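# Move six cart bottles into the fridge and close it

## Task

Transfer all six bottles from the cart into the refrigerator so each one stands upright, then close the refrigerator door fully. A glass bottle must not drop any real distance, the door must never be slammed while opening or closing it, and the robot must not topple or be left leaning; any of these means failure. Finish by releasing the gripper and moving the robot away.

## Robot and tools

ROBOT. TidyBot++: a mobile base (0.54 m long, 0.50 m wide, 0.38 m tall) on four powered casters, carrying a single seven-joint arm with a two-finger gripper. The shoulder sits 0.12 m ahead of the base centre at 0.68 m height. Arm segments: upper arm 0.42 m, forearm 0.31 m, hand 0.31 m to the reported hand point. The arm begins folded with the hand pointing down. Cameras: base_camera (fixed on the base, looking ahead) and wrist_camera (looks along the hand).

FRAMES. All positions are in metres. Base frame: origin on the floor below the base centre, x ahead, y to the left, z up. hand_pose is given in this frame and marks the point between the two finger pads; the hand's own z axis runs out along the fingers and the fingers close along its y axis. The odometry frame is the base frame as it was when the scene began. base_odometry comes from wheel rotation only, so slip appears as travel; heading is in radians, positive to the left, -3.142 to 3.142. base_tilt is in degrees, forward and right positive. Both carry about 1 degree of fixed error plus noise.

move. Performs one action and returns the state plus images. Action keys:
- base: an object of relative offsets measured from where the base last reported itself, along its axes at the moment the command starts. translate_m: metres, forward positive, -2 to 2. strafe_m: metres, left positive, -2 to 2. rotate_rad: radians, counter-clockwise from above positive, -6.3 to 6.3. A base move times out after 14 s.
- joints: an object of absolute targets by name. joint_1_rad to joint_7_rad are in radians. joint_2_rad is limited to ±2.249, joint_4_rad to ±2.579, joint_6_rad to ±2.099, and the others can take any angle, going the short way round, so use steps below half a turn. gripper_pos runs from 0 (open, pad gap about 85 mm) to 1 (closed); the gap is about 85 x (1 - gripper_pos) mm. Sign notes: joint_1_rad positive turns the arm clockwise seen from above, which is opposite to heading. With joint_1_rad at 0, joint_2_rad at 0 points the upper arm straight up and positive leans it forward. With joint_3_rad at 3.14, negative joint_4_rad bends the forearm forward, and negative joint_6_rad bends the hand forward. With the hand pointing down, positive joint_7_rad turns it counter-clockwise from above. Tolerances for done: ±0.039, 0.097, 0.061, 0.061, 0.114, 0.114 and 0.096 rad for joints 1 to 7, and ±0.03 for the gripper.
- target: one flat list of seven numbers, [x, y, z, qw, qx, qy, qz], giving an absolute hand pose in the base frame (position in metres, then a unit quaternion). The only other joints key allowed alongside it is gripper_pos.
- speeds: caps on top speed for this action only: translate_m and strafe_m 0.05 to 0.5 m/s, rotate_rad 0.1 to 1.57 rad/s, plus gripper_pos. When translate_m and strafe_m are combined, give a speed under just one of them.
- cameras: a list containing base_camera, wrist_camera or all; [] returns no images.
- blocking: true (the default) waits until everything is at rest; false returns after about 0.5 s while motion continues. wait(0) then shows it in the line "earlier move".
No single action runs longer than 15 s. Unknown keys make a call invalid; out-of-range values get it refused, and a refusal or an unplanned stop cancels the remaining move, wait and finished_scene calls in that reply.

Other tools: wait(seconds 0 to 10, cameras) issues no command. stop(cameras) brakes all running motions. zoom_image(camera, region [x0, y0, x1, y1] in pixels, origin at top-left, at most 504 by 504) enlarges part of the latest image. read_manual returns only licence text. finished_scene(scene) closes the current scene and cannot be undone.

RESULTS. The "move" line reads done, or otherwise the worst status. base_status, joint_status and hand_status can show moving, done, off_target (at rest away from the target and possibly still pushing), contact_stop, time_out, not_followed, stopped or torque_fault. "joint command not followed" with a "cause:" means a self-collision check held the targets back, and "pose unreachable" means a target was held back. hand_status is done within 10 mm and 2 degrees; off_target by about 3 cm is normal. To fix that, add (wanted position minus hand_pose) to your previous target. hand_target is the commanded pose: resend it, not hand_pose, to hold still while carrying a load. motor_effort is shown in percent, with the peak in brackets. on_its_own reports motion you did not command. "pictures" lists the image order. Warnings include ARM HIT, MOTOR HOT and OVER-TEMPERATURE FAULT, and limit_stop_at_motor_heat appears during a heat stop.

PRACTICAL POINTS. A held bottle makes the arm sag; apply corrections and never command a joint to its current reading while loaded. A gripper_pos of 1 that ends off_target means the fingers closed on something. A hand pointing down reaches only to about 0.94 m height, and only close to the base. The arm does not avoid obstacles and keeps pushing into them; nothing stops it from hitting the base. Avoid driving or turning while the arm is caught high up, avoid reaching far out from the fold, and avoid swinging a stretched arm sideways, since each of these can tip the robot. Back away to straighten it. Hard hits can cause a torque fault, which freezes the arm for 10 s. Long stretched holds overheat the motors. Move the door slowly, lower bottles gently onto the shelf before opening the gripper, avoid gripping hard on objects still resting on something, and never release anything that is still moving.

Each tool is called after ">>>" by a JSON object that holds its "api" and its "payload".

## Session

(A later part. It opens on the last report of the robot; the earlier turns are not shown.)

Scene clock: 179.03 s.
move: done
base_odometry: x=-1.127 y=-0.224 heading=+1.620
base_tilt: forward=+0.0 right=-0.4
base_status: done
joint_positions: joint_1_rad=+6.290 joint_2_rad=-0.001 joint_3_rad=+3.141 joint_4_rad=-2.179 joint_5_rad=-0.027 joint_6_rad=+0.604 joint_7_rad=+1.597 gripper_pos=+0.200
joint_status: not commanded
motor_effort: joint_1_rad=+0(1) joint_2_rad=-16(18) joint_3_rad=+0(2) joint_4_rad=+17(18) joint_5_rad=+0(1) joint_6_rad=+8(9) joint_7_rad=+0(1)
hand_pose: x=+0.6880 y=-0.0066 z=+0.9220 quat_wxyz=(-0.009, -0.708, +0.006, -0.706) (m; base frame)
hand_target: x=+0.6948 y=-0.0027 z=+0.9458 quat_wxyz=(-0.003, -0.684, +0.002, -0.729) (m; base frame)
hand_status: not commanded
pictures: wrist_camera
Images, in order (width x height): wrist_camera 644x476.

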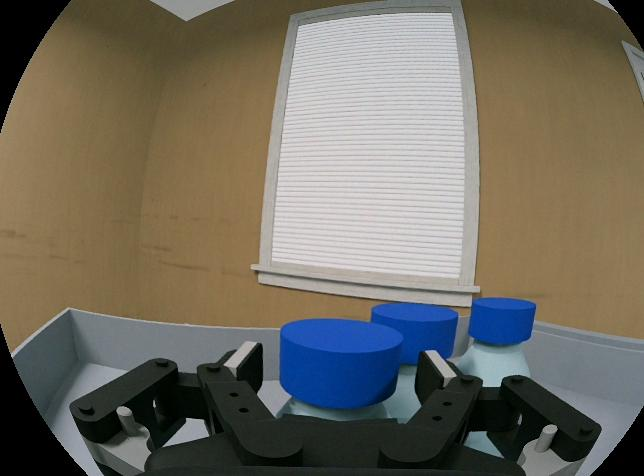

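>>> {"api": "move", "payload": {"joints": {"gripper_pos": 1}, "cameras": []}}

>>> {"api": "move", "payload": {"joints": {"joint_2_rad": -0.08, "joint_4_rad": -2.035, "joint_6_rad": 0.41}, "cameras": []}}

>>> {"api": "move", "payload": {"joints": {"joint_2_rad": -0.144, "joint_4_rad": -1.85, "joint_6_rad": 0.165}, "cameras": ["wrist_camera"]}}

Scene clock: 180.30 s.
move: off_target
base_odometry: x=-1.127 y=-0.224 heading=+1.620
base_tilt: forward=+0.0 right=-0.4
base_status: not commanded
joint_positions: joint_1_rad=+6.290 joint_2_rad=-0.001 joint_3_rad=+3.141 joint_4_rad=-2.179 joint_5_rad=-0.027 joint_6_rad=+0.604 joint_7_rad=+1.597 gripper_pos=+0.446
joint_status: gripper_pos off_target (ended at +0.446, target +1.000)
motor_effort: joint_1_rad=+1(1) joint_2_rad=-16(17) joint_3_rad=+0(2) joint_4_rad=+19(19) joint_5_rad=+0(1) joint_6_rad=+9(9) joint_7_rad=+0(0)
hand_pose: x=+0.6880 y=-0.0066 z=+0.9222 quat_wxyz=(-0.009, -0.708, +0.006, -0.706) (m; base frame)
hand_target: x=+0.6948 y=-0.0027 z=+0.9458 quat_wxyz=(-0.003, -0.684, +0.002, -0.729) (m; base frame)
hand_status: not commanded
pictures: none
No camera images: "cameras" was empty.

Scene clock: 181.33 s.
move: off_target
base_odometry: x=-1.127 y=-0.224 heading=+1.620
base_tilt: forward=+0.0 right=-0.4
base_status: not commanded
joint_positions: joint_1_rad=+6.290 joint_2_rad=-0.043 joint_3_rad=+3.141 joint_4_rad=-2.098 joint_5_rad=-0.027 joint_6_rad=+0.436 joint_7_rad=+1.597 gripper_pos=+0.446
joint_status: joint_4_rad off_target (ended at -2.098, target -2.035); the others done
motor_effort: joint_1_rad=+1(1) joint_2_rad=-20(22) joint_3_rad=+1(3) joint_4_rad=+23(24) joint_5_rad=+0(1) joint_6_rad=+13(14) joint_7_rad=-1(1)
hand_pose: x=+0.6901 y=-0.0053 z=+0.9409 quat_wxyz=(-0.006, -0.724, +0.005, -0.690) (m; base frame)
hand_target: x=+0.6880 y=-0.0026 z=+0.9914 quat_wxyz=(-0.003, -0.698, +0.002, -0.716) (m; base frame)
hand_status: not commanded
pictures: none
No camera images: "cameras" was empty.

Scene clock: 182.83 s.
move: done
base_odometry: x=-1.127 y=-0.224 heading=+1.620
base_tilt: forward=+0.0 right=-0.4
base_status: not commanded
joint_positions: joint_1_rad=+6.290 joint_2_rad=-0.115 joint_3_rad=+3.141 joint_4_rad=-1.908 joint_5_rad=-0.027 joint_6_rad=+0.202 joint_7_rad=+1.597 gripper_pos=+0.446
joint_status: all done
motor_effort: joint_1_rad=+1(1) joint_2_rad=-20(22) joint_3_rad=+1(2) joint_4_rad=+25(25) joint_5_rad=+1(1) joint_6_rad=+13(14) joint_7_rad=+0(1)
hand_pose: x=+0.6884 y=-0.0034 z=+1.0245 quat_wxyz=(-0.004, -0.714, +0.004, -0.700) (m; base frame)
hand_target: x=+0.6813 y=-0.0026 z=+1.0651 quat_wxyz=(-0.003, -0.696, +0.002, -0.718) (m; base frame)
hand_status: not commanded
pictures: wrist_camera
Images, in order (width x height): wrist_camera 644x476.

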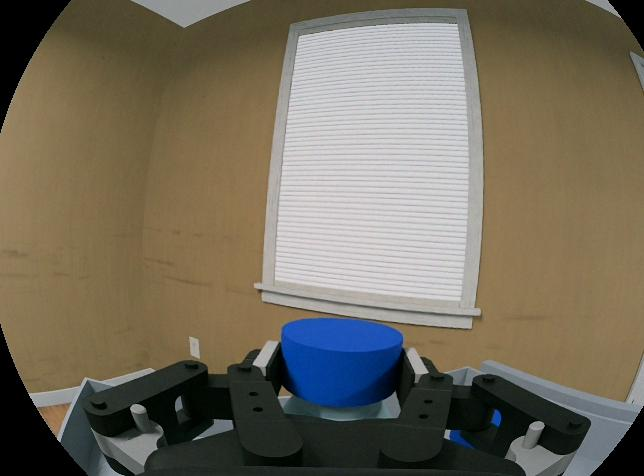

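>>> {"api": "move", "payload": {"base": {"translate_m": -0.3}, "joints": {"joint_2_rad": -0.16, "joint_4_rad": -1.72, "joint_6_rad": 0.01}, "speeds": {"translate_m": 0.4}, "cameras": []}}

>>> {"api": "move", "payload": {"base": {"translate_m": -0.273, "strafe_m": -0.472, "rotate_rad": -3.52}, "speeds": {"translate_m": 0.35, "rotate_rad": 1.2}}}

>>> {"api": "zoom_image", "payload": {"camera": "wrist_camera", "region": [220, 200, 470, 400]}}

Scene clock: 185.47 s.
move: done
base_odometry: x=-1.112 y=-0.524 heading=+1.620
base_tilt: forward=+0.0 right=-0.4
base_status: done
joint_positions: joint_1_rad=+6.290 joint_2_rad=-0.139 joint_3_rad=+3.141 joint_4_rad=-1.779 joint_5_rad=-0.027 joint_6_rad=+0.043 joint_7_rad=+1.597 gripper_pos=+0.446
joint_status: all done
motor_effort: joint_1_rad=+0(2) joint_2_rad=-19(23) joint_3_rad=+2(2) joint_4_rad=+25(26) joint_5_rad=+0(1) joint_6_rad=+13(14) joint_7_rad=+0(1)
hand_pose: x=+0.6854 y=-0.0022 z=+1.0685 quat_wxyz=(-0.002, -0.716, +0.003, -0.698) (m; base frame)
hand_target: x=+0.6775 y=-0.0026 z=+1.1071 quat_wxyz=(-0.003, -0.700, +0.002, -0.714) (m; base frame)
hand_status: not commanded
pictures: none
No camera images: "cameras" was empty.

Scene clock: 189.53 s.
move: done
base_odometry: x=-0.627 y=-0.773 heading=-1.899
base_tilt: forward=+0.0 right=-0.4
base_status: done
joint_positions: joint_1_rad=+6.293 joint_2_rad=-0.137 joint_3_rad=+3.139 joint_4_rad=-1.779 joint_5_rad=-0.027 joint_6_rad=+0.042 joint_7_rad=+1.597 gripper_pos=+0.446
joint_status: not commanded
motor_effort: joint_1_rad=+0(4) joint_2_rad=-18(23) joint_3_rad=+2(5) joint_4_rad=+25(26) joint_5_rad=+0(1) joint_6_rad=+13(13) joint_7_rad=+0(1)
hand_pose: x=+0.6861 y=-0.0028 z=+1.0673 quat_wxyz=(-0.003, -0.717, +0.003, -0.697) (m; base frame)
hand_target: x=+0.6775 y=-0.0026 z=+1.1071 quat_wxyz=(-0.003, -0.700, +0.002, -0.714) (m; base frame)
hand_status: not commanded
pictures: base_camera, wrist_camera
Images, in order (width x height): base_camera 644x364, wrist_camera 644x476.

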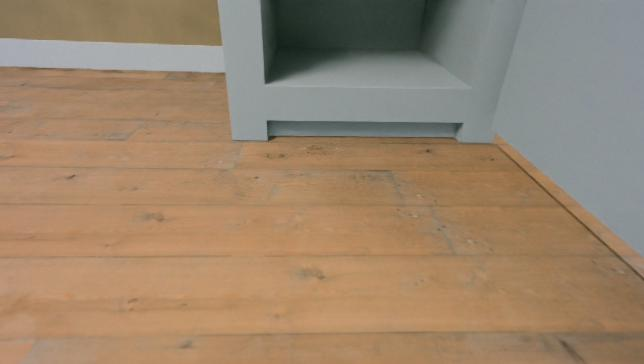

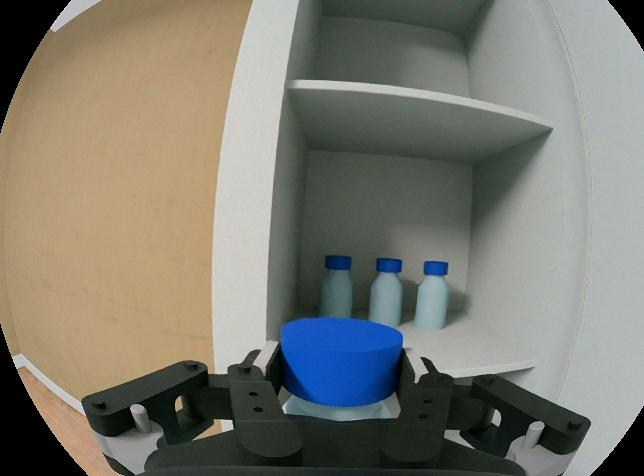

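Scaled by 2.016.

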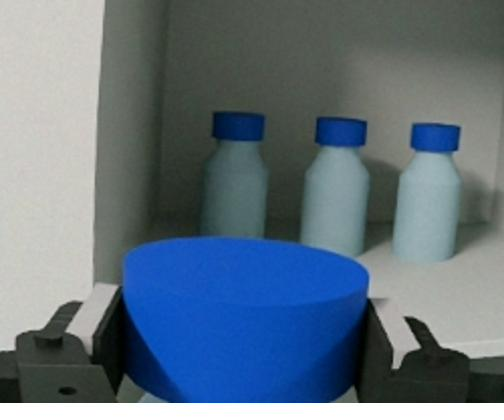

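>>> {"api": "move", "payload": {"base": {"translate_m": 0.41}, "speeds": {"translate_m": 0.25}, "cameras": ["wrist_camera"]}}

Scene clock: 192.37 s.
move: done
base_odometry: x=-0.760 y=-1.161 heading=-1.901
base_tilt: forward=+0.0 right=-0.4
base_status: done
joint_positions: joint_1_rad=+6.293 joint_2_rad=-0.140 joint_3_rad=+3.139 joint_4_rad=-1.779 joint_5_rad=-0.027 joint_6_rad=+0.041 joint_7_rad=+1.597 gripper_pos=+0.446
joint_status: not commanded
motor_effort: joint_1_rad=+0(1) joint_2_rad=-18(22) joint_3_rad=+1(2) joint_4_rad=+26(26) joint_5_rad=+0(1) joint_6_rad=+13(14) joint_7_rad=+0(1)
hand_pose: x=+0.6852 y=-0.0028 z=+1.0682 quat_wxyz=(-0.003, -0.717, +0.003, -0.697) (m; base frame)
hand_target: x=+0.6775 y=-0.0026 z=+1.1071 quat_wxyz=(-0.003, -0.700, +0.002, -0.714) (m; base frame)
hand_status: not commanded
pictures: wrist_camera
Images, in order (width x height): wrist_camera 644x476.

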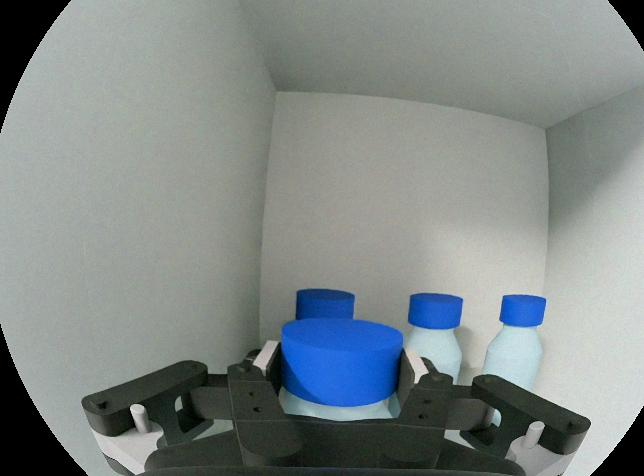

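>>> {"api": "move", "payload": {"base": {"translate_m": 0.02, "strafe_m": 0.018}, "joints": {"joint_2_rad": -0.15, "joint_4_rad": -1.84, "joint_6_rad": 0.2}, "cameras": []}}

>>> {"api": "move", "payload": {"joints": {"joint_4_rad": -1.88, "joint_6_rad": 0.24}, "cameras": []}}

>>> {"api": "move", "payload": {"joints": {"joint_4_rad": -1.9, "joint_6_rad": 0.25}, "cameras": ["wrist_camera"]}}

Scene clock: 193.80 s.
move: done
base_odometry: x=-0.750 y=-1.186 heading=-1.901
base_tilt: forward=+0.0 right=-0.4
base_status: done
joint_positions: joint_1_rad=+6.290 joint_2_rad=-0.136 joint_3_rad=+3.139 joint_4_rad=-1.845 joint_5_rad=-0.027 joint_6_rad=+0.130 joint_7_rad=+1.597 gripper_pos=+0.446
joint_status: all done
motor_effort: joint_1_rad=+0(2) joint_2_rad=-16(21) joint_3_rad=+1(3) joint_4_rad=+23(26) joint_5_rad=+0(1) joint_6_rad=+11(13) joint_7_rad=+0(1)
hand_pose: x=+0.6847 y=-0.0021 z=+1.0522 quat_wxyz=(-0.003, -0.710, +0.003, -0.704) (m; base frame)
hand_target: x=+0.6785 y=-0.0026 z=+1.0856 quat_wxyz=(-0.003, -0.678, +0.002, -0.735) (m; base frame)
hand_status: not commanded
pictures: none
No camera images: "cameras" was empty.

Scene clock: 194.47 s.
move: done
base_odometry: x=-0.750 y=-1.186 heading=-1.901
base_tilt: forward=+0.0 right=-0.4
base_status: not commanded
joint_positions: joint_1_rad=+6.290 joint_2_rad=-0.136 joint_3_rad=+3.139 joint_4_rad=-1.871 joint_5_rad=-0.027 joint_6_rad=+0.178 joint_7_rad=+1.597 gripper_pos=+0.446
joint_status: all done
motor_effort: joint_1_rad=+2(2) joint_2_rad=-15(17) joint_3_rad=+3(3) joint_4_rad=+21(23) joint_5_rad=+1(1) joint_6_rad=+10(11) joint_7_rad=+0(1)
hand_pose: x=+0.6832 y=-0.0024 z=+1.0520 quat_wxyz=(-0.003, -0.702, +0.003, -0.712) (m; base frame)
hand_target: x=+0.6768 y=-0.0025 z=+1.0731 quat_wxyz=(-0.003, -0.678, +0.002, -0.735) (m; base frame)
hand_status: not commanded
pictures: none
No camera images: "cameras" was empty.

Scene clock: 195.03 s.
move: done
base_odometry: x=-0.750 y=-1.186 heading=-1.901
base_tilt: forward=+0.0 right=-0.4
base_status: not commanded
joint_positions: joint_1_rad=+6.290 joint_2_rad=-0.139 joint_3_rad=+3.139 joint_4_rad=-1.882 joint_5_rad=-0.027 joint_6_rad=+0.196 joint_7_rad=+1.597 gripper_pos=+0.446
joint_status: all done
motor_effort: joint_1_rad=+2(2) joint_2_rad=-15(15) joint_3_rad=+3(4) joint_4_rad=+20(22) joint_5_rad=+1(1) joint_6_rad=+9(9) joint_7_rad=+1(1)
hand_pose: x=+0.6816 y=-0.0025 z=+1.0522 quat_wxyz=(-0.003, -0.698, +0.003, -0.716) (m; base frame)
hand_target: x=+0.6760 y=-0.0025 z=+1.0638 quat_wxyz=(-0.003, -0.682, +0.002, -0.732) (m; base frame)
hand_status: not commanded
pictures: wrist_camera
Images, in order (width x height): wrist_camera 644x476.

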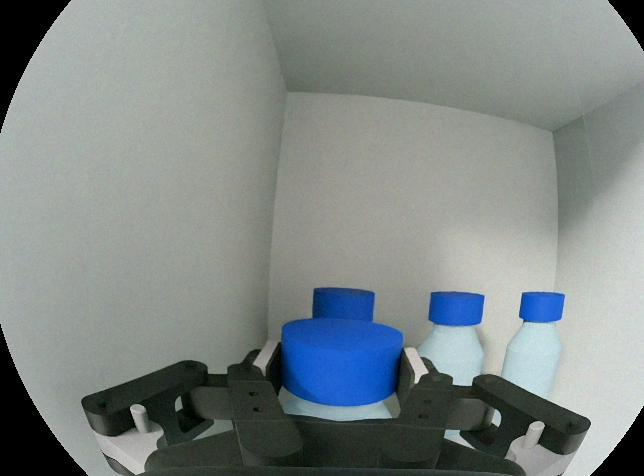

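>>> {"api": "move", "payload": {"joints": {"gripper_pos": 0.12}, "cameras": []}}

>>> {"api": "move", "payload": {"base": {"translate_m": -0.4}, "speeds": {"translate_m": 0.4}, "cameras": ["wrist_camera"]}}

Scene clock: 196.53 s.
move: done
base_odometry: x=-0.750 y=-1.186 heading=-1.901
base_tilt: forward=+0.0 right=-0.4
base_status: not commanded
joint_positions: joint_1_rad=+6.290 joint_2_rad=-0.139 joint_3_rad=+3.139 joint_4_rad=-1.884 joint_5_rad=-0.027 joint_6_rad=+0.197 joint_7_rad=+1.597 gripper_pos=+0.120
joint_status: all done
motor_effort: joint_1_rad=+1(2) joint_2_rad=-14(15) joint_3_rad=+1(3) joint_4_rad=+20(20) joint_5_rad=+0(1) joint_6_rad=+8(9) joint_7_rad=+0(1)
hand_pose: x=+0.6814 y=-0.0025 z=+1.0513 quat_wxyz=(-0.003, -0.699, +0.003, -0.715) (m; base frame)
hand_target: x=+0.6760 y=-0.0025 z=+1.0638 quat_wxyz=(-0.003, -0.682, +0.002, -0.732) (m; base frame)
hand_status: not commanded
pictures: none
No camera images: "cameras" was empty.

Scene clock: 198.67 s.
move: done
base_odometry: x=-0.620 y=-0.808 heading=-1.901
base_tilt: forward=+0.0 right=-0.4
base_status: done
joint_positions: joint_1_rad=+6.290 joint_2_rad=-0.151 joint_3_rad=+3.139 joint_4_rad=-1.886 joint_5_rad=-0.027 joint_6_rad=+0.198 joint_7_rad=+1.597 gripper_pos=+0.120
joint_status: not commanded
motor_effort: joint_1_rad=+0(1) joint_2_rad=-15(19) joint_3_rad=+1(2) joint_4_rad=+20(21) joint_5_rad=+0(1) joint_6_rad=+9(9) joint_7_rad=+0(1)
hand_pose: x=+0.6768 y=-0.0025 z=+1.0574 quat_wxyz=(-0.003, -0.695, +0.003, -0.719) (m; base frame)
hand_target: x=+0.6760 y=-0.0025 z=+1.0638 quat_wxyz=(-0.003, -0.682, +0.002, -0.732) (m; base frame)
hand_status: not commanded
pictures: wrist_camera
Images, in order (width x height): wrist_camera 644x476.

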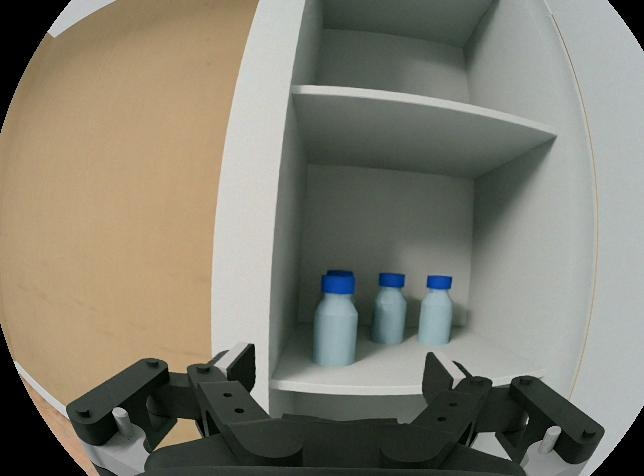

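>>> {"api": "move", "payload": {"base": {"translate_m": -0.318, "strafe_m": -0.601, "rotate_rad": 3.52}, "joints": {"joint_1_rad": 0.007, "joint_2_rad": 0.012, "joint_4_rad": -2.155, "joint_6_rad": 0.66, "gripper_pos": 0.23}, "cameras": ["wrist_camera"]}}

>>> {"api": "zoom_image", "payload": {"camera": "wrist_camera", "region": [220, 240, 470, 440]}}

Scene clock: 203.13 s.
move: done
base_odometry: x=-1.085 y=-0.312 heading=+1.618
base_tilt: forward=+0.0 right=-0.4
base_status: done
joint_positions: joint_1_rad=+6.290 joint_2_rad=-0.002 joint_3_rad=+3.140 joint_4_rad=-2.143 joint_5_rad=-0.027 joint_6_rad=+0.601 joint_7_rad=+1.597 gripper_pos=+0.230
joint_status: all done
motor_effort: joint_1_rad=+0(2) joint_2_rad=-17(20) joint_3_rad=+1(3) joint_4_rad=+18(20) joint_5_rad=+1(1) joint_6_rad=+9(10) joint_7_rad=+0(1)
hand_pose: x=+0.6938 y=-0.0067 z=+0.9427 quat_wxyz=(-0.009, -0.696, +0.006, -0.718) (m; base frame)
hand_target: x=+0.6948 y=-0.0027 z=+0.9459 quat_wxyz=(-0.003, -0.684, +0.002, -0.729) (m; base frame)
hand_status: not commanded
pictures: wrist_camera
Images, in order (width x height): wrist_camera 644x476.

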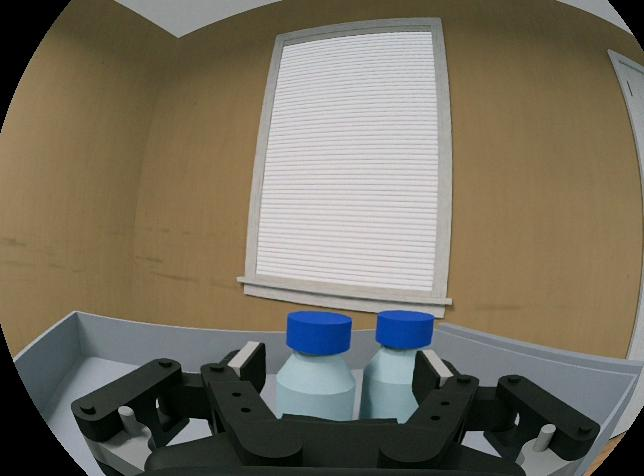

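Scaled by 2.016.

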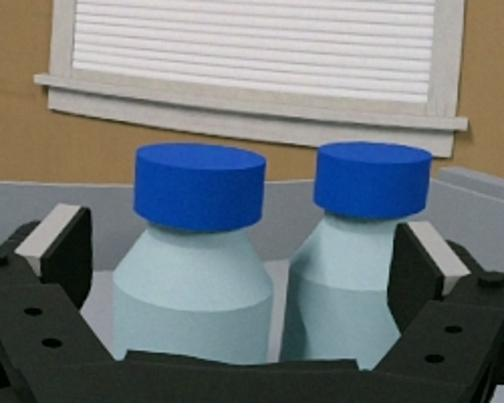

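>>> {"api": "move", "payload": {"base": {"translate_m": 0.085, "strafe_m": 0.015}, "joints": {"joint_4_rad": -2.19, "gripper_pos": 0.25}, "speeds": {"translate_m": 0.15}, "cameras": ["wrist_camera"]}}

>>> {"api": "zoom_image", "payload": {"camera": "wrist_camera", "region": [220, 240, 470, 440]}}

Scene clock: 204.90 s.
move: done
base_odometry: x=-1.104 y=-0.228 heading=+1.619
base_tilt: forward=+0.0 right=-0.4
base_status: done
joint_positions: joint_1_rad=+6.290 joint_2_rad=-0.001 joint_3_rad=+3.140 joint_4_rad=-2.181 joint_5_rad=-0.027 joint_6_rad=+0.605 joint_7_rad=+1.597 gripper_pos=+0.250
joint_status: all done
motor_effort: joint_1_rad=+1(1) joint_2_rad=-16(18) joint_3_rad=+1(2) joint_4_rad=+18(19) joint_5_rad=+0(1) joint_6_rad=+9(9) joint_7_rad=+0(1)
hand_pose: x=+0.6876 y=-0.0067 z=+0.9214 quat_wxyz=(-0.009, -0.709, +0.006, -0.706) (m; base frame)
hand_target: x=+0.6890 y=-0.0027 z=+0.9260 quat_wxyz=(-0.003, -0.697, +0.002, -0.717) (m; base frame)
hand_status: not commanded
pictures: wrist_camera
Images, in order (width x height): wrist_camera 644x476.

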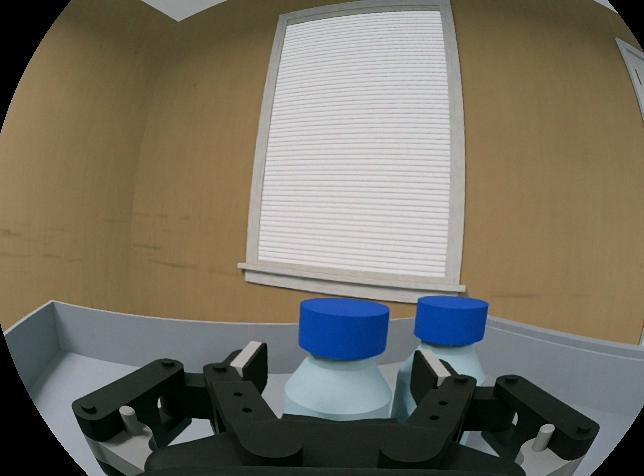

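Scaled by 2.016.

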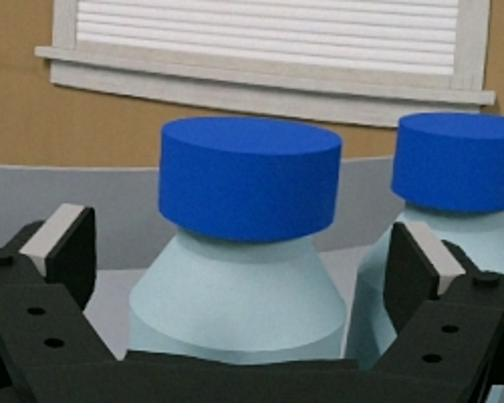

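>>> {"api": "move", "payload": {"base": {"translate_m": 0.057, "strafe_m": -0.003}, "speeds": {"translate_m": 0.1}, "cameras": ["wrist_camera"]}}

>>> {"api": "zoom_image", "payload": {"camera": "wrist_camera", "region": [220, 240, 470, 440]}}

Scene clock: 206.23 s.
move: done
base_odometry: x=-1.104 y=-0.171 heading=+1.620
base_tilt: forward=+0.0 right=-0.4
base_status: done
joint_positions: joint_1_rad=+6.290 joint_2_rad=+0.000 joint_3_rad=+3.140 joint_4_rad=-2.181 joint_5_rad=-0.027 joint_6_rad=+0.606 joint_7_rad=+1.597 gripper_pos=+0.250
joint_status: not commanded
motor_effort: joint_1_rad=+0(1) joint_2_rad=-16(18) joint_3_rad=+1(2) joint_4_rad=+17(18) joint_5_rad=+0(1) joint_6_rad=+9(9) joint_7_rad=+0(1)
hand_pose: x=+0.6879 y=-0.0067 z=+0.9206 quat_wxyz=(-0.009, -0.709, +0.006, -0.705) (m; base frame)
hand_target: x=+0.6890 y=-0.0027 z=+0.9260 quat_wxyz=(-0.003, -0.697, +0.002, -0.717) (m; base frame)
hand_status: not commanded
pictures: wrist_camera
Images, in order (width x height): wrist_camera 644x476.

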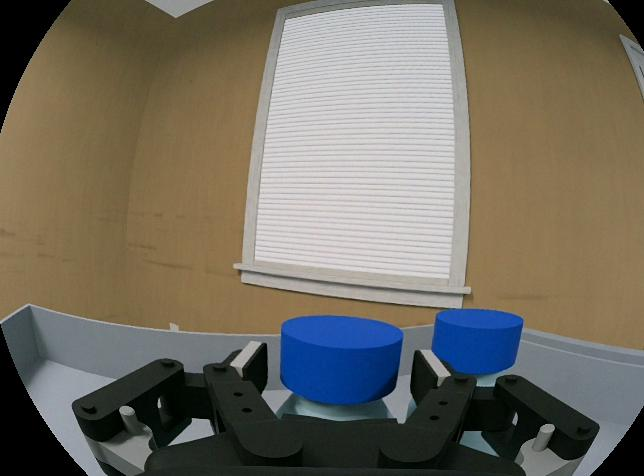

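Scaled by 2.016.

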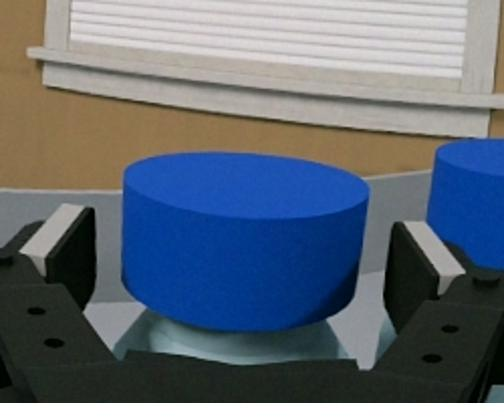

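>>> {"api": "move", "payload": {"joints": {"gripper_pos": 1}, "cameras": []}}

>>> {"api": "move", "payload": {"joints": {"joint_2_rad": -0.16, "joint_4_rad": -1.72, "joint_6_rad": 0.01}, "cameras": ["wrist_camera"]}}

Scene clock: 207.60 s.
move: off_target
base_odometry: x=-1.104 y=-0.171 heading=+1.620
base_tilt: forward=+0.0 right=-0.4
base_status: not commanded
joint_positions: joint_1_rad=+6.290 joint_2_rad=+0.000 joint_3_rad=+3.140 joint_4_rad=-2.181 joint_5_rad=-0.027 joint_6_rad=+0.606 joint_7_rad=+1.597 gripper_pos=+0.450
joint_status: gripper_pos off_target (ended at +0.450, target +1.000)
motor_effort: joint_1_rad=+1(1) joint_2_rad=-16(17) joint_3_rad=+2(2) joint_4_rad=+18(19) joint_5_rad=+0(1) joint_6_rad=+8(9) joint_7_rad=+0(0)
hand_pose: x=+0.6879 y=-0.0066 z=+0.9208 quat_wxyz=(-0.009, -0.709, +0.006, -0.705) (m; base frame)
hand_target: x=+0.6890 y=-0.0027 z=+0.9260 quat_wxyz=(-0.003, -0.697, +0.002, -0.717) (m; base frame)
hand_status: not commanded
pictures: none
No camera images: "cameras" was empty.

Scene clock: 209.57 s.
move: done
base_odometry: x=-1.104 y=-0.171 heading=+1.620
base_tilt: forward=+0.0 right=-0.4
base_status: not commanded
joint_positions: joint_1_rad=+6.290 joint_2_rad=-0.140 joint_3_rad=+3.140 joint_4_rad=-1.772 joint_5_rad=-0.027 joint_6_rad=+0.054 joint_7_rad=+1.597 gripper_pos=+0.450
joint_status: all done
motor_effort: joint_1_rad=+0(1) joint_2_rad=-18(24) joint_3_rad=+0(2) joint_4_rad=+24(24) joint_5_rad=+0(1) joint_6_rad=+12(13) joint_7_rad=+0(1)
hand_pose: x=+0.6854 y=-0.0022 z=+1.0771 quat_wxyz=(-0.002, -0.710, +0.003, -0.705) (m; base frame)
hand_target: x=+0.6775 y=-0.0026 z=+1.1070 quat_wxyz=(-0.003, -0.700, +0.002, -0.714) (m; base frame)
hand_status: not commanded
pictures: wrist_camera
Images, in order (width x height): wrist_camera 644x476.

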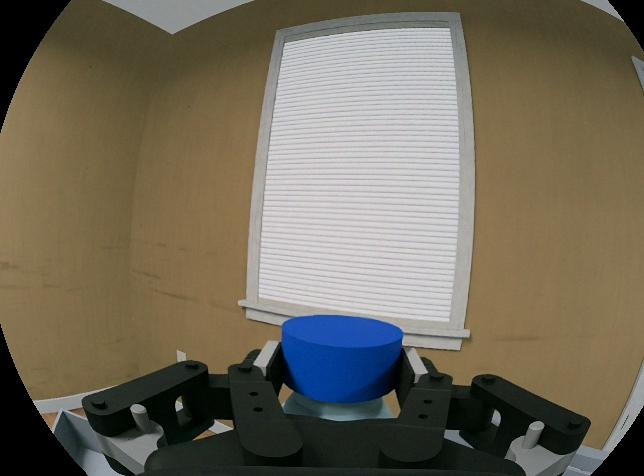

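>>> {"api": "move", "payload": {"base": {"translate_m": -0.3}, "speeds": {"translate_m": 0.4}, "cameras": []}}

>>> {"api": "move", "payload": {"base": {"translate_m": -0.329, "strafe_m": -0.375, "rotate_rad": -3.52}, "joints": {"joint_1_rad": 0.2}, "speeds": {"translate_m": 0.35, "rotate_rad": 1.2}}}

>>> {"api": "zoom_image", "payload": {"camera": "wrist_camera", "region": [220, 200, 470, 400]}}

Scene clock: 212.10 s.
move: done
base_odometry: x=-1.089 y=-0.470 heading=+1.620
base_tilt: forward=+0.0 right=-0.4
base_status: done
joint_positions: joint_1_rad=+6.290 joint_2_rad=-0.151 joint_3_rad=+3.140 joint_4_rad=-1.771 joint_5_rad=-0.027 joint_6_rad=+0.048 joint_7_rad=+1.597 gripper_pos=+0.450
joint_status: not commanded
motor_effort: joint_1_rad=+0(2) joint_2_rad=-17(22) joint_3_rad=+0(3) joint_4_rad=+24(25) joint_5_rad=+0(1) joint_6_rad=+12(13) joint_7_rad=-1(1)
hand_pose: x=+0.6811 y=-0.0021 z=+1.0815 quat_wxyz=(-0.002, -0.708, +0.003, -0.706) (m; base frame)
hand_target: x=+0.6775 y=-0.0026 z=+1.1070 quat_wxyz=(-0.003, -0.700, +0.002, -0.714) (m; base frame)
hand_status: not commanded
pictures: none
No camera images: "cameras" was empty.

Scene clock: 216.10 s.
move: done
base_odometry: x=-0.699 y=-0.781 heading=-1.899
base_tilt: forward=+0.0 right=-0.4
base_status: done
joint_positions: joint_1_rad=+6.485 joint_2_rad=-0.146 joint_3_rad=+3.138 joint_4_rad=-1.771 joint_5_rad=-0.027 joint_6_rad=+0.047 joint_7_rad=+1.597 gripper_pos=+0.450
joint_status: all done
motor_effort: joint_1_rad=+0(5) joint_2_rad=-17(22) joint_3_rad=+1(7) joint_4_rad=+24(25) joint_5_rad=+0(1) joint_6_rad=+12(12) joint_7_rad=+0(1)
hand_pose: x=+0.6721 y=-0.1102 z=+1.0786 quat_wxyz=(-0.070, -0.706, +0.071, -0.701) (m; base frame)
hand_target: x=+0.6667 y=-0.1096 z=+1.1070 quat_wxyz=(-0.071, -0.696, +0.070, -0.711) (m; base frame)
hand_status: not commanded
pictures: base_camera, wrist_camera
Images, in order (width x height): base_camera 644x364, wrist_camera 644x476.

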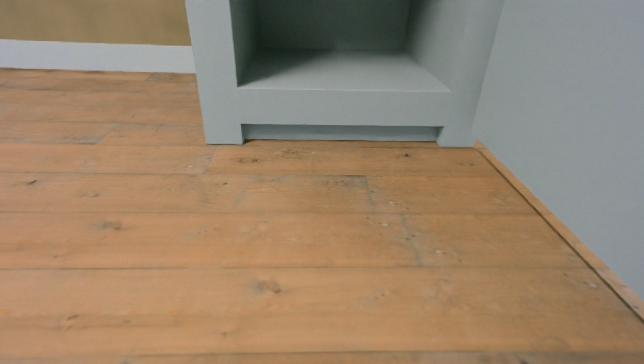

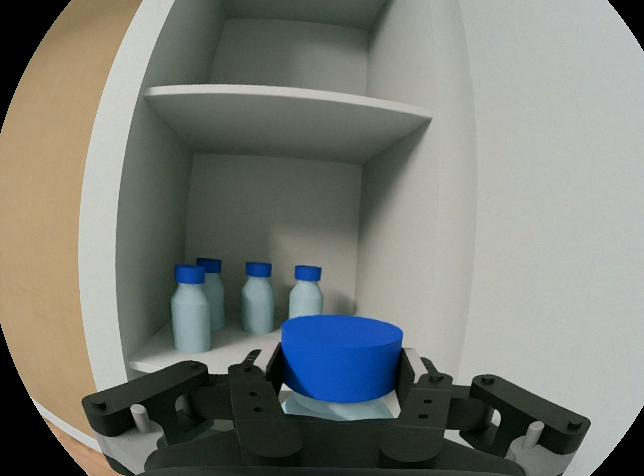

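Scaled by 2.016.

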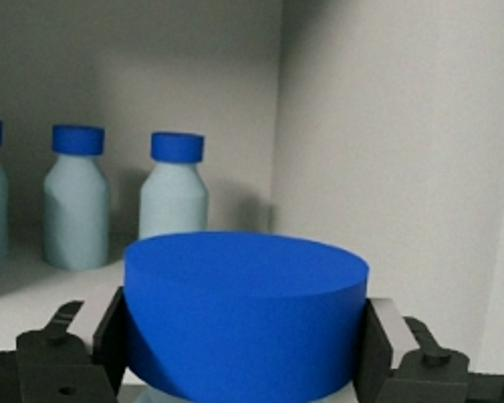

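>>> {"api": "move", "payload": {"base": {"translate_m": 0.24, "strafe_m": -0.028}, "speeds": {"translate_m": 0.25}}}

>>> {"api": "zoom_image", "payload": {"camera": "wrist_camera", "region": [220, 200, 470, 400]}}

Scene clock: 218.43 s.
move: done
base_odometry: x=-0.803 y=-0.999 heading=-1.900
base_tilt: forward=+0.0 right=-0.4
base_status: done
joint_positions: joint_1_rad=+6.485 joint_2_rad=-0.147 joint_3_rad=+3.138 joint_4_rad=-1.771 joint_5_rad=-0.027 joint_6_rad=+0.047 joint_7_rad=+1.597 gripper_pos=+0.450
joint_status: not commanded
motor_effort: joint_1_rad=+0(1) joint_2_rad=-18(21) joint_3_rad=+1(2) joint_4_rad=+24(25) joint_5_rad=+0(1) joint_6_rad=+12(12) joint_7_rad=+0(1)
hand_pose: x=+0.6717 y=-0.1101 z=+1.0791 quat_wxyz=(-0.070, -0.706, +0.071, -0.701) (m; base frame)
hand_target: x=+0.6667 y=-0.1096 z=+1.1070 quat_wxyz=(-0.071, -0.696, +0.070, -0.711) (m; base frame)
hand_status: not commanded
pictures: base_camera, wrist_camera
Images, in order (width x height): base_camera 644x364, wrist_camera 644x476.

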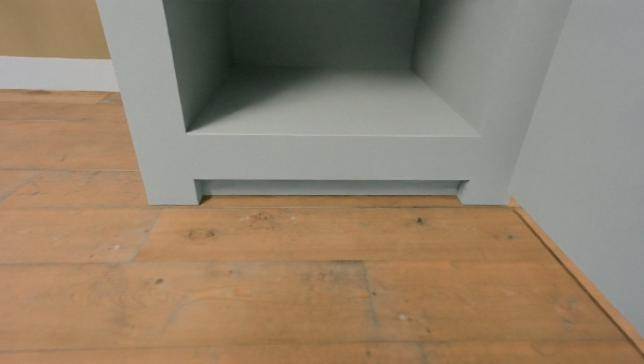

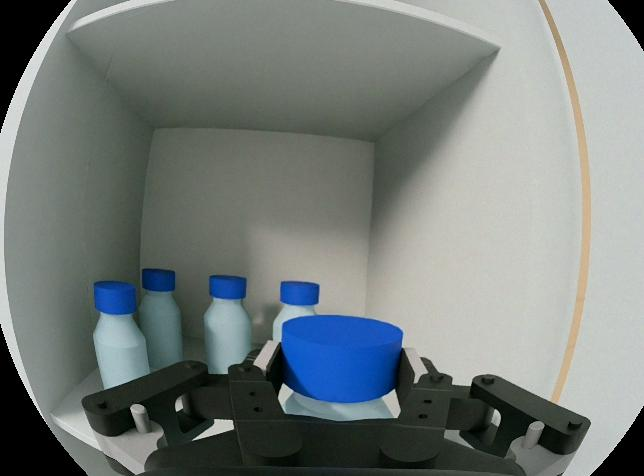

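Scaled by 2.016.

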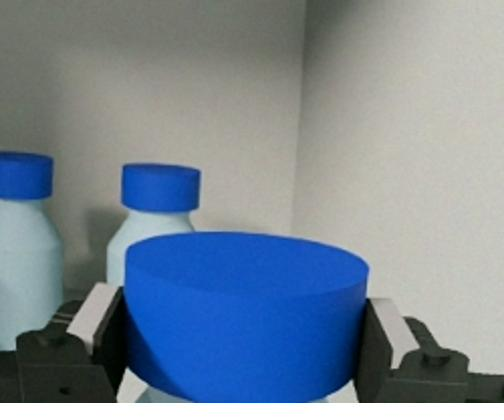

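>>> {"api": "move", "payload": {"base": {"translate_m": 0.195, "strafe_m": -0.005}, "speeds": {"translate_m": 0.2}, "cameras": ["wrist_camera"]}}

Scene clock: 220.40 s.
move: done
base_odometry: x=-0.871 y=-1.182 heading=-1.900
base_tilt: forward=+0.0 right=-0.4
base_status: done
joint_positions: joint_1_rad=+6.485 joint_2_rad=-0.148 joint_3_rad=+3.138 joint_4_rad=-1.771 joint_5_rad=-0.027 joint_6_rad=+0.046 joint_7_rad=+1.597 gripper_pos=+0.450
joint_status: not commanded
motor_effort: joint_1_rad=+0(1) joint_2_rad=-18(21) joint_3_rad=+1(3) joint_4_rad=+25(25) joint_5_rad=+0(1) joint_6_rad=+12(12) joint_7_rad=+0(1)
hand_pose: x=+0.6714 y=-0.1100 z=+1.0796 quat_wxyz=(-0.070, -0.706, +0.071, -0.701) (m; base frame)
hand_target: x=+0.6667 y=-0.1096 z=+1.1070 quat_wxyz=(-0.071, -0.696, +0.070, -0.711) (m; base frame)
hand_status: not commanded
pictures: wrist_camera
Images, in order (width x height): wrist_camera 644x476.

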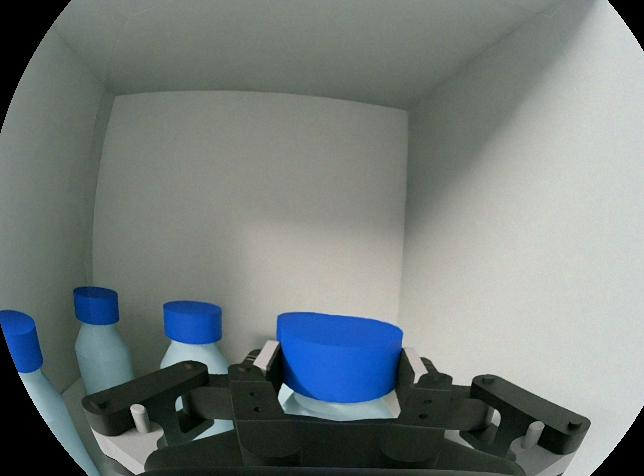

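>>> {"api": "move", "payload": {"joints": {"joint_2_rad": -0.15, "joint_4_rad": -1.84, "joint_6_rad": 0.2}, "cameras": []}}

>>> {"api": "move", "payload": {"joints": {"joint_4_rad": -1.88, "joint_6_rad": 0.24}, "cameras": []}}

>>> {"api": "move", "payload": {"joints": {"joint_4_rad": -1.9, "joint_6_rad": 0.25}, "cameras": ["wrist_camera"]}}

Scene clock: 221.60 s.
move: done
base_odometry: x=-0.871 y=-1.182 heading=-1.900
base_tilt: forward=+0.0 right=-0.4
base_status: not commanded
joint_positions: joint_1_rad=+6.485 joint_2_rad=-0.148 joint_3_rad=+3.138 joint_4_rad=-1.852 joint_5_rad=-0.027 joint_6_rad=+0.123 joint_7_rad=+1.597 gripper_pos=+0.450
joint_status: all done
motor_effort: joint_1_rad=+0(1) joint_2_rad=-17(18) joint_3_rad=+1(2) joint_4_rad=+24(26) joint_5_rad=+0(1) joint_6_rad=+12(13) joint_7_rad=+0(0)
hand_pose: x=+0.6689 y=-0.1102 z=+1.0528 quat_wxyz=(-0.071, -0.707, +0.072, -0.700) (m; base frame)
hand_target: x=+0.6676 y=-0.1098 z=+1.0856 quat_wxyz=(-0.073, -0.675, +0.068, -0.731) (m; base frame)
hand_status: not commanded
pictures: none
No camera images: "cameras" was empty.

Scene clock: 222.30 s.
move: done
base_odometry: x=-0.871 y=-1.182 heading=-1.900
base_tilt: forward=+0.0 right=-0.4
base_status: not commanded
joint_positions: joint_1_rad=+6.485 joint_2_rad=-0.148 joint_3_rad=+3.138 joint_4_rad=-1.879 joint_5_rad=-0.027 joint_6_rad=+0.170 joint_7_rad=+1.597 gripper_pos=+0.450
joint_status: all done
motor_effort: joint_1_rad=+1(1) joint_2_rad=-16(18) joint_3_rad=+1(2) joint_4_rad=+22(25) joint_5_rad=+1(1) joint_6_rad=+11(13) joint_7_rad=+0(1)
hand_pose: x=+0.6676 y=-0.1103 z=+1.0507 quat_wxyz=(-0.072, -0.700, +0.071, -0.707) (m; base frame)
hand_target: x=+0.6659 y=-0.1095 z=+1.0731 quat_wxyz=(-0.073, -0.675, +0.068, -0.731) (m; base frame)
hand_status: not commanded
pictures: none
No camera images: "cameras" was empty.

Scene clock: 222.87 s.
move: done
base_odometry: x=-0.871 y=-1.182 heading=-1.900
base_tilt: forward=+0.0 right=-0.4
base_status: not commanded
joint_positions: joint_1_rad=+6.485 joint_2_rad=-0.148 joint_3_rad=+3.138 joint_4_rad=-1.889 joint_5_rad=-0.027 joint_6_rad=+0.189 joint_7_rad=+1.597 gripper_pos=+0.450
joint_status: all done
motor_effort: joint_1_rad=+1(2) joint_2_rad=-14(16) joint_3_rad=+2(3) joint_4_rad=+21(22) joint_5_rad=+1(1) joint_6_rad=+10(11) joint_7_rad=+0(0)
hand_pose: x=+0.6671 y=-0.1103 z=+1.0506 quat_wxyz=(-0.072, -0.697, +0.071, -0.710) (m; base frame)
hand_target: x=+0.6651 y=-0.1093 z=+1.0638 quat_wxyz=(-0.073, -0.678, +0.068, -0.728) (m; base frame)
hand_status: not commanded
pictures: wrist_camera
Images, in order (width x height): wrist_camera 644x476.

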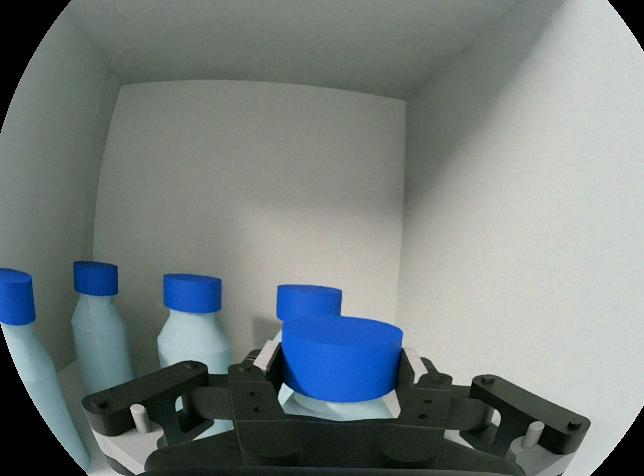

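>>> {"api": "move", "payload": {"joints": {"gripper_pos": 0.12}, "cameras": []}}

>>> {"api": "move", "payload": {"base": {"translate_m": -0.41, "strafe_m": 0.08}, "speeds": {"translate_m": 0.4}, "cameras": ["wrist_camera"]}}

Scene clock: 224.20 s.
move: done
base_odometry: x=-0.871 y=-1.182 heading=-1.900
base_tilt: forward=+0.0 right=-0.4
base_status: not commanded
joint_positions: joint_1_rad=+6.485 joint_2_rad=-0.148 joint_3_rad=+3.138 joint_4_rad=-1.889 joint_5_rad=-0.027 joint_6_rad=+0.194 joint_7_rad=+1.597 gripper_pos=+0.120
joint_status: all done
motor_effort: joint_1_rad=+0(2) joint_2_rad=-14(15) joint_3_rad=+1(3) joint_4_rad=+20(21) joint_5_rad=+0(1) joint_6_rad=+9(10) joint_7_rad=+0(1)
hand_pose: x=+0.6670 y=-0.1103 z=+1.0523 quat_wxyz=(-0.073, -0.695, +0.071, -0.712) (m; base frame)
hand_target: x=+0.6651 y=-0.1093 z=+1.0638 quat_wxyz=(-0.073, -0.678, +0.068, -0.728) (m; base frame)
hand_status: not commanded
pictures: none
No camera images: "cameras" was empty.

Scene clock: 226.33 s.
move: done
base_odometry: x=-0.662 y=-0.820 heading=-1.901
base_tilt: forward=+0.0 right=-0.4
base_status: done
joint_positions: joint_1_rad=+6.485 joint_2_rad=-0.155 joint_3_rad=+3.138 joint_4_rad=-1.889 joint_5_rad=-0.027 joint_6_rad=+0.196 joint_7_rad=+1.597 gripper_pos=+0.120
joint_status: not commanded
motor_effort: joint_1_rad=+0(1) joint_2_rad=-14(18) joint_3_rad=+1(3) joint_4_rad=+20(21) joint_5_rad=+0(1) joint_6_rad=+9(9) joint_7_rad=+0(1)
hand_pose: x=+0.6644 y=-0.1096 z=+1.0566 quat_wxyz=(-0.073, -0.692, +0.071, -0.715) (m; base frame)
hand_target: x=+0.6651 y=-0.1093 z=+1.0638 quat_wxyz=(-0.073, -0.678, +0.068, -0.728) (m; base frame)
hand_status: not commanded
pictures: wrist_camera
Images, in order (width x height): wrist_camera 644x476.

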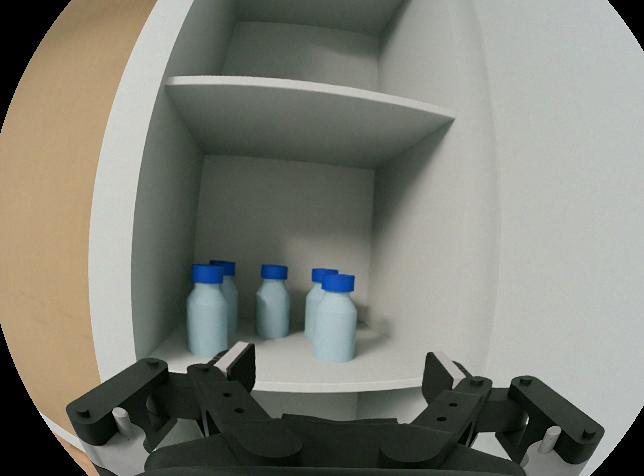

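>>> {"api": "move", "payload": {"base": {"translate_m": -0.41, "strafe_m": -0.528, "rotate_rad": 3.52}, "joints": {"joint_1_rad": 0.007, "joint_2_rad": 0.012, "joint_4_rad": -2.19, "joint_6_rad": 0.66, "gripper_pos": 0.1}, "cameras": ["wrist_camera"]}}

>>> {"api": "zoom_image", "payload": {"camera": "wrist_camera", "region": [220, 240, 470, 440]}}

Scene clock: 230.80 s.
move: done
base_odometry: x=-1.029 y=-0.261 heading=+1.619
base_tilt: forward=+0.0 right=-0.4
base_status: done
joint_positions: joint_1_rad=+6.289 joint_2_rad=-0.003 joint_3_rad=+3.140 joint_4_rad=-2.176 joint_5_rad=-0.026 joint_6_rad=+0.601 joint_7_rad=+1.597 gripper_pos=+0.100
joint_status: all done
motor_effort: joint_1_rad=+0(2) joint_2_rad=-16(20) joint_3_rad=+2(3) joint_4_rad=+18(20) joint_5_rad=+0(1) joint_6_rad=+9(10) joint_7_rad=+0(1)
hand_pose: x=+0.6880 y=-0.0054 z=+0.9245 quat_wxyz=(-0.008, -0.707, +0.005, -0.707) (m; base frame)
hand_target: x=+0.6890 y=-0.0027 z=+0.9260 quat_wxyz=(-0.003, -0.697, +0.002, -0.717) (m; base frame)
hand_status: not commanded
pictures: wrist_camera
Images, in order (width x height): wrist_camera 644x476.

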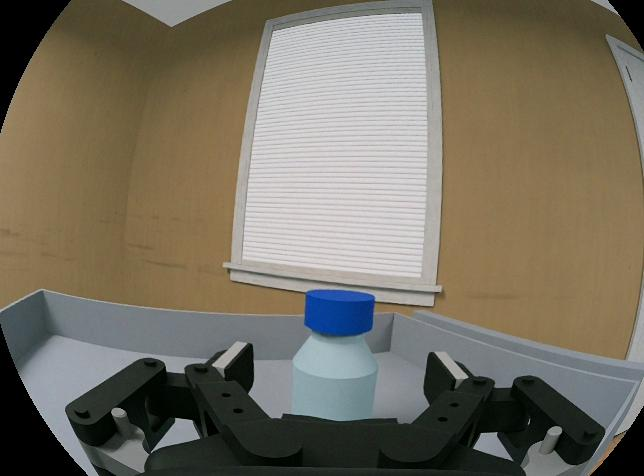

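Scaled by 2.016.

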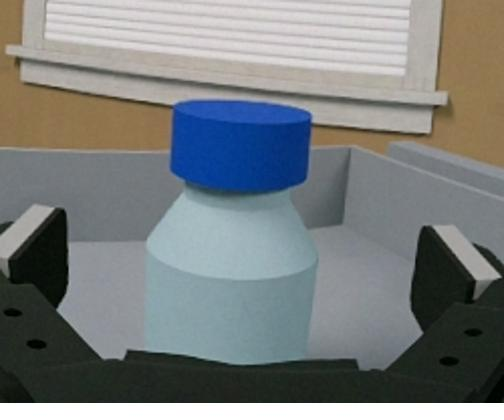

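>>> {"api": "move", "payload": {"base": {"translate_m": 0.116}, "speeds": {"translate_m": 0.15}, "cameras": ["wrist_camera"]}}

>>> {"api": "zoom_image", "payload": {"camera": "wrist_camera", "region": [220, 240, 470, 440]}}

Scene clock: 232.43 s.
move: done
base_odometry: x=-1.034 y=-0.145 heading=+1.620
base_tilt: forward=+0.0 right=-0.4
base_status: done
joint_positions: joint_1_rad=+6.289 joint_2_rad=-0.002 joint_3_rad=+3.140 joint_4_rad=-2.177 joint_5_rad=-0.026 joint_6_rad=+0.604 joint_7_rad=+1.597 gripper_pos=+0.100
joint_status: not commanded
motor_effort: joint_1_rad=+0(1) joint_2_rad=-17(18) joint_3_rad=+1(2) joint_4_rad=+17(18) joint_5_rad=+1(1) joint_6_rad=+8(9) joint_7_rad=+0(1)
hand_pose: x=+0.6880 y=-0.0054 z=+0.9237 quat_wxyz=(-0.008, -0.707, +0.005, -0.707) (m; base frame)
hand_target: x=+0.6890 y=-0.0027 z=+0.9260 quat_wxyz=(-0.003, -0.697, +0.002, -0.717) (m; base frame)
hand_status: not commanded
pictures: wrist_camera
Images, in order (width x height): wrist_camera 644x476.

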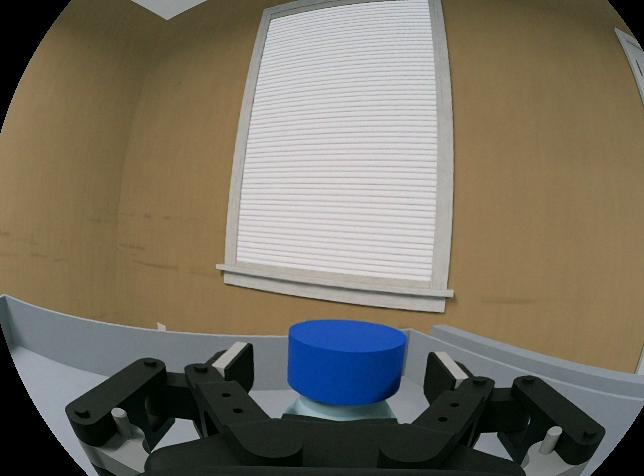

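Scaled by 2.016.

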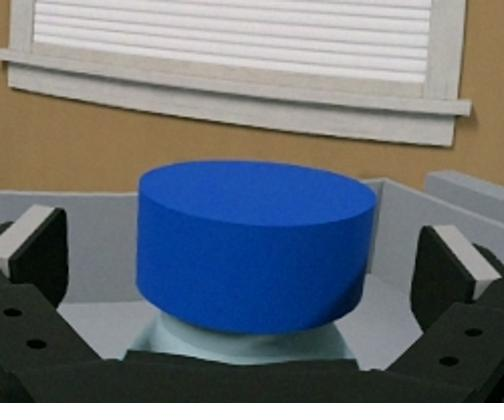

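>>> {"api": "move", "payload": {"base": {"translate_m": 0.007, "strafe_m": -0.003}, "speeds": {"translate_m": 0.1}, "cameras": []}}

>>> {"api": "move", "payload": {"joints": {"gripper_pos": 1}, "cameras": ["wrist_camera"]}}

Scene clock: 233.33 s.
move: done
base_odometry: x=-1.032 y=-0.138 heading=+1.620
base_tilt: forward=+0.0 right=-0.4
base_status: done
joint_positions: joint_1_rad=+6.289 joint_2_rad=+0.000 joint_3_rad=+3.140 joint_4_rad=-2.178 joint_5_rad=-0.026 joint_6_rad=+0.604 joint_7_rad=+1.597 gripper_pos=+0.100
joint_status: not commanded
motor_effort: joint_1_rad=+0(2) joint_2_rad=-16(20) joint_3_rad=+1(2) joint_4_rad=+17(19) joint_5_rad=+1(1) joint_6_rad=+9(9) joint_7_rad=+0(0)
hand_pose: x=+0.6885 y=-0.0054 z=+0.9224 quat_wxyz=(-0.008, -0.708, +0.005, -0.706) (m; base frame)
hand_target: x=+0.6890 y=-0.0027 z=+0.9260 quat_wxyz=(-0.003, -0.697, +0.002, -0.717) (m; base frame)
hand_status: not commanded
pictures: none
No camera images: "cameras" was empty.

Scene clock: 234.37 s.
move: off_target
base_odometry: x=-1.032 y=-0.138 heading=+1.620
base_tilt: forward=+0.0 right=-0.4
base_status: not commanded
joint_positions: joint_1_rad=+6.289 joint_2_rad=+0.000 joint_3_rad=+3.140 joint_4_rad=-2.178 joint_5_rad=-0.026 joint_6_rad=+0.604 joint_7_rad=+1.597 gripper_pos=+0.444
joint_status: gripper_pos off_target (ended at +0.444, target +1.000)
motor_effort: joint_1_rad=+1(1) joint_2_rad=-16(17) joint_3_rad=+1(2) joint_4_rad=+18(18) joint_5_rad=+0(1) joint_6_rad=+8(9) joint_7_rad=+0(1)
hand_pose: x=+0.6884 y=-0.0054 z=+0.9225 quat_wxyz=(-0.008, -0.708, +0.005, -0.706) (m; base frame)
hand_target: x=+0.6890 y=-0.0027 z=+0.9260 quat_wxyz=(-0.003, -0.697, +0.002, -0.717) (m; base frame)
hand_status: not commanded
pictures: wrist_camera
Images, in order (width x height): wrist_camera 644x476.

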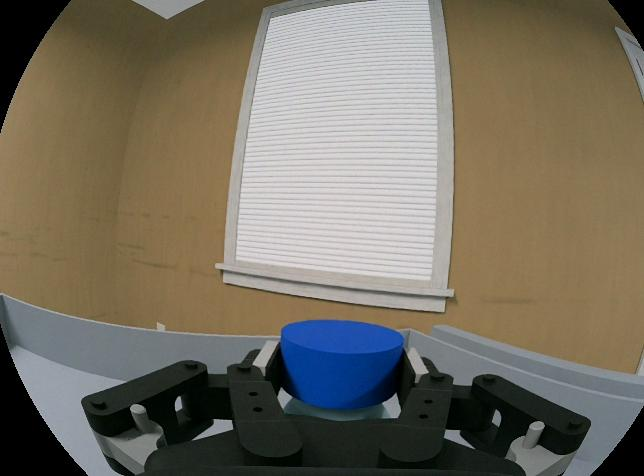

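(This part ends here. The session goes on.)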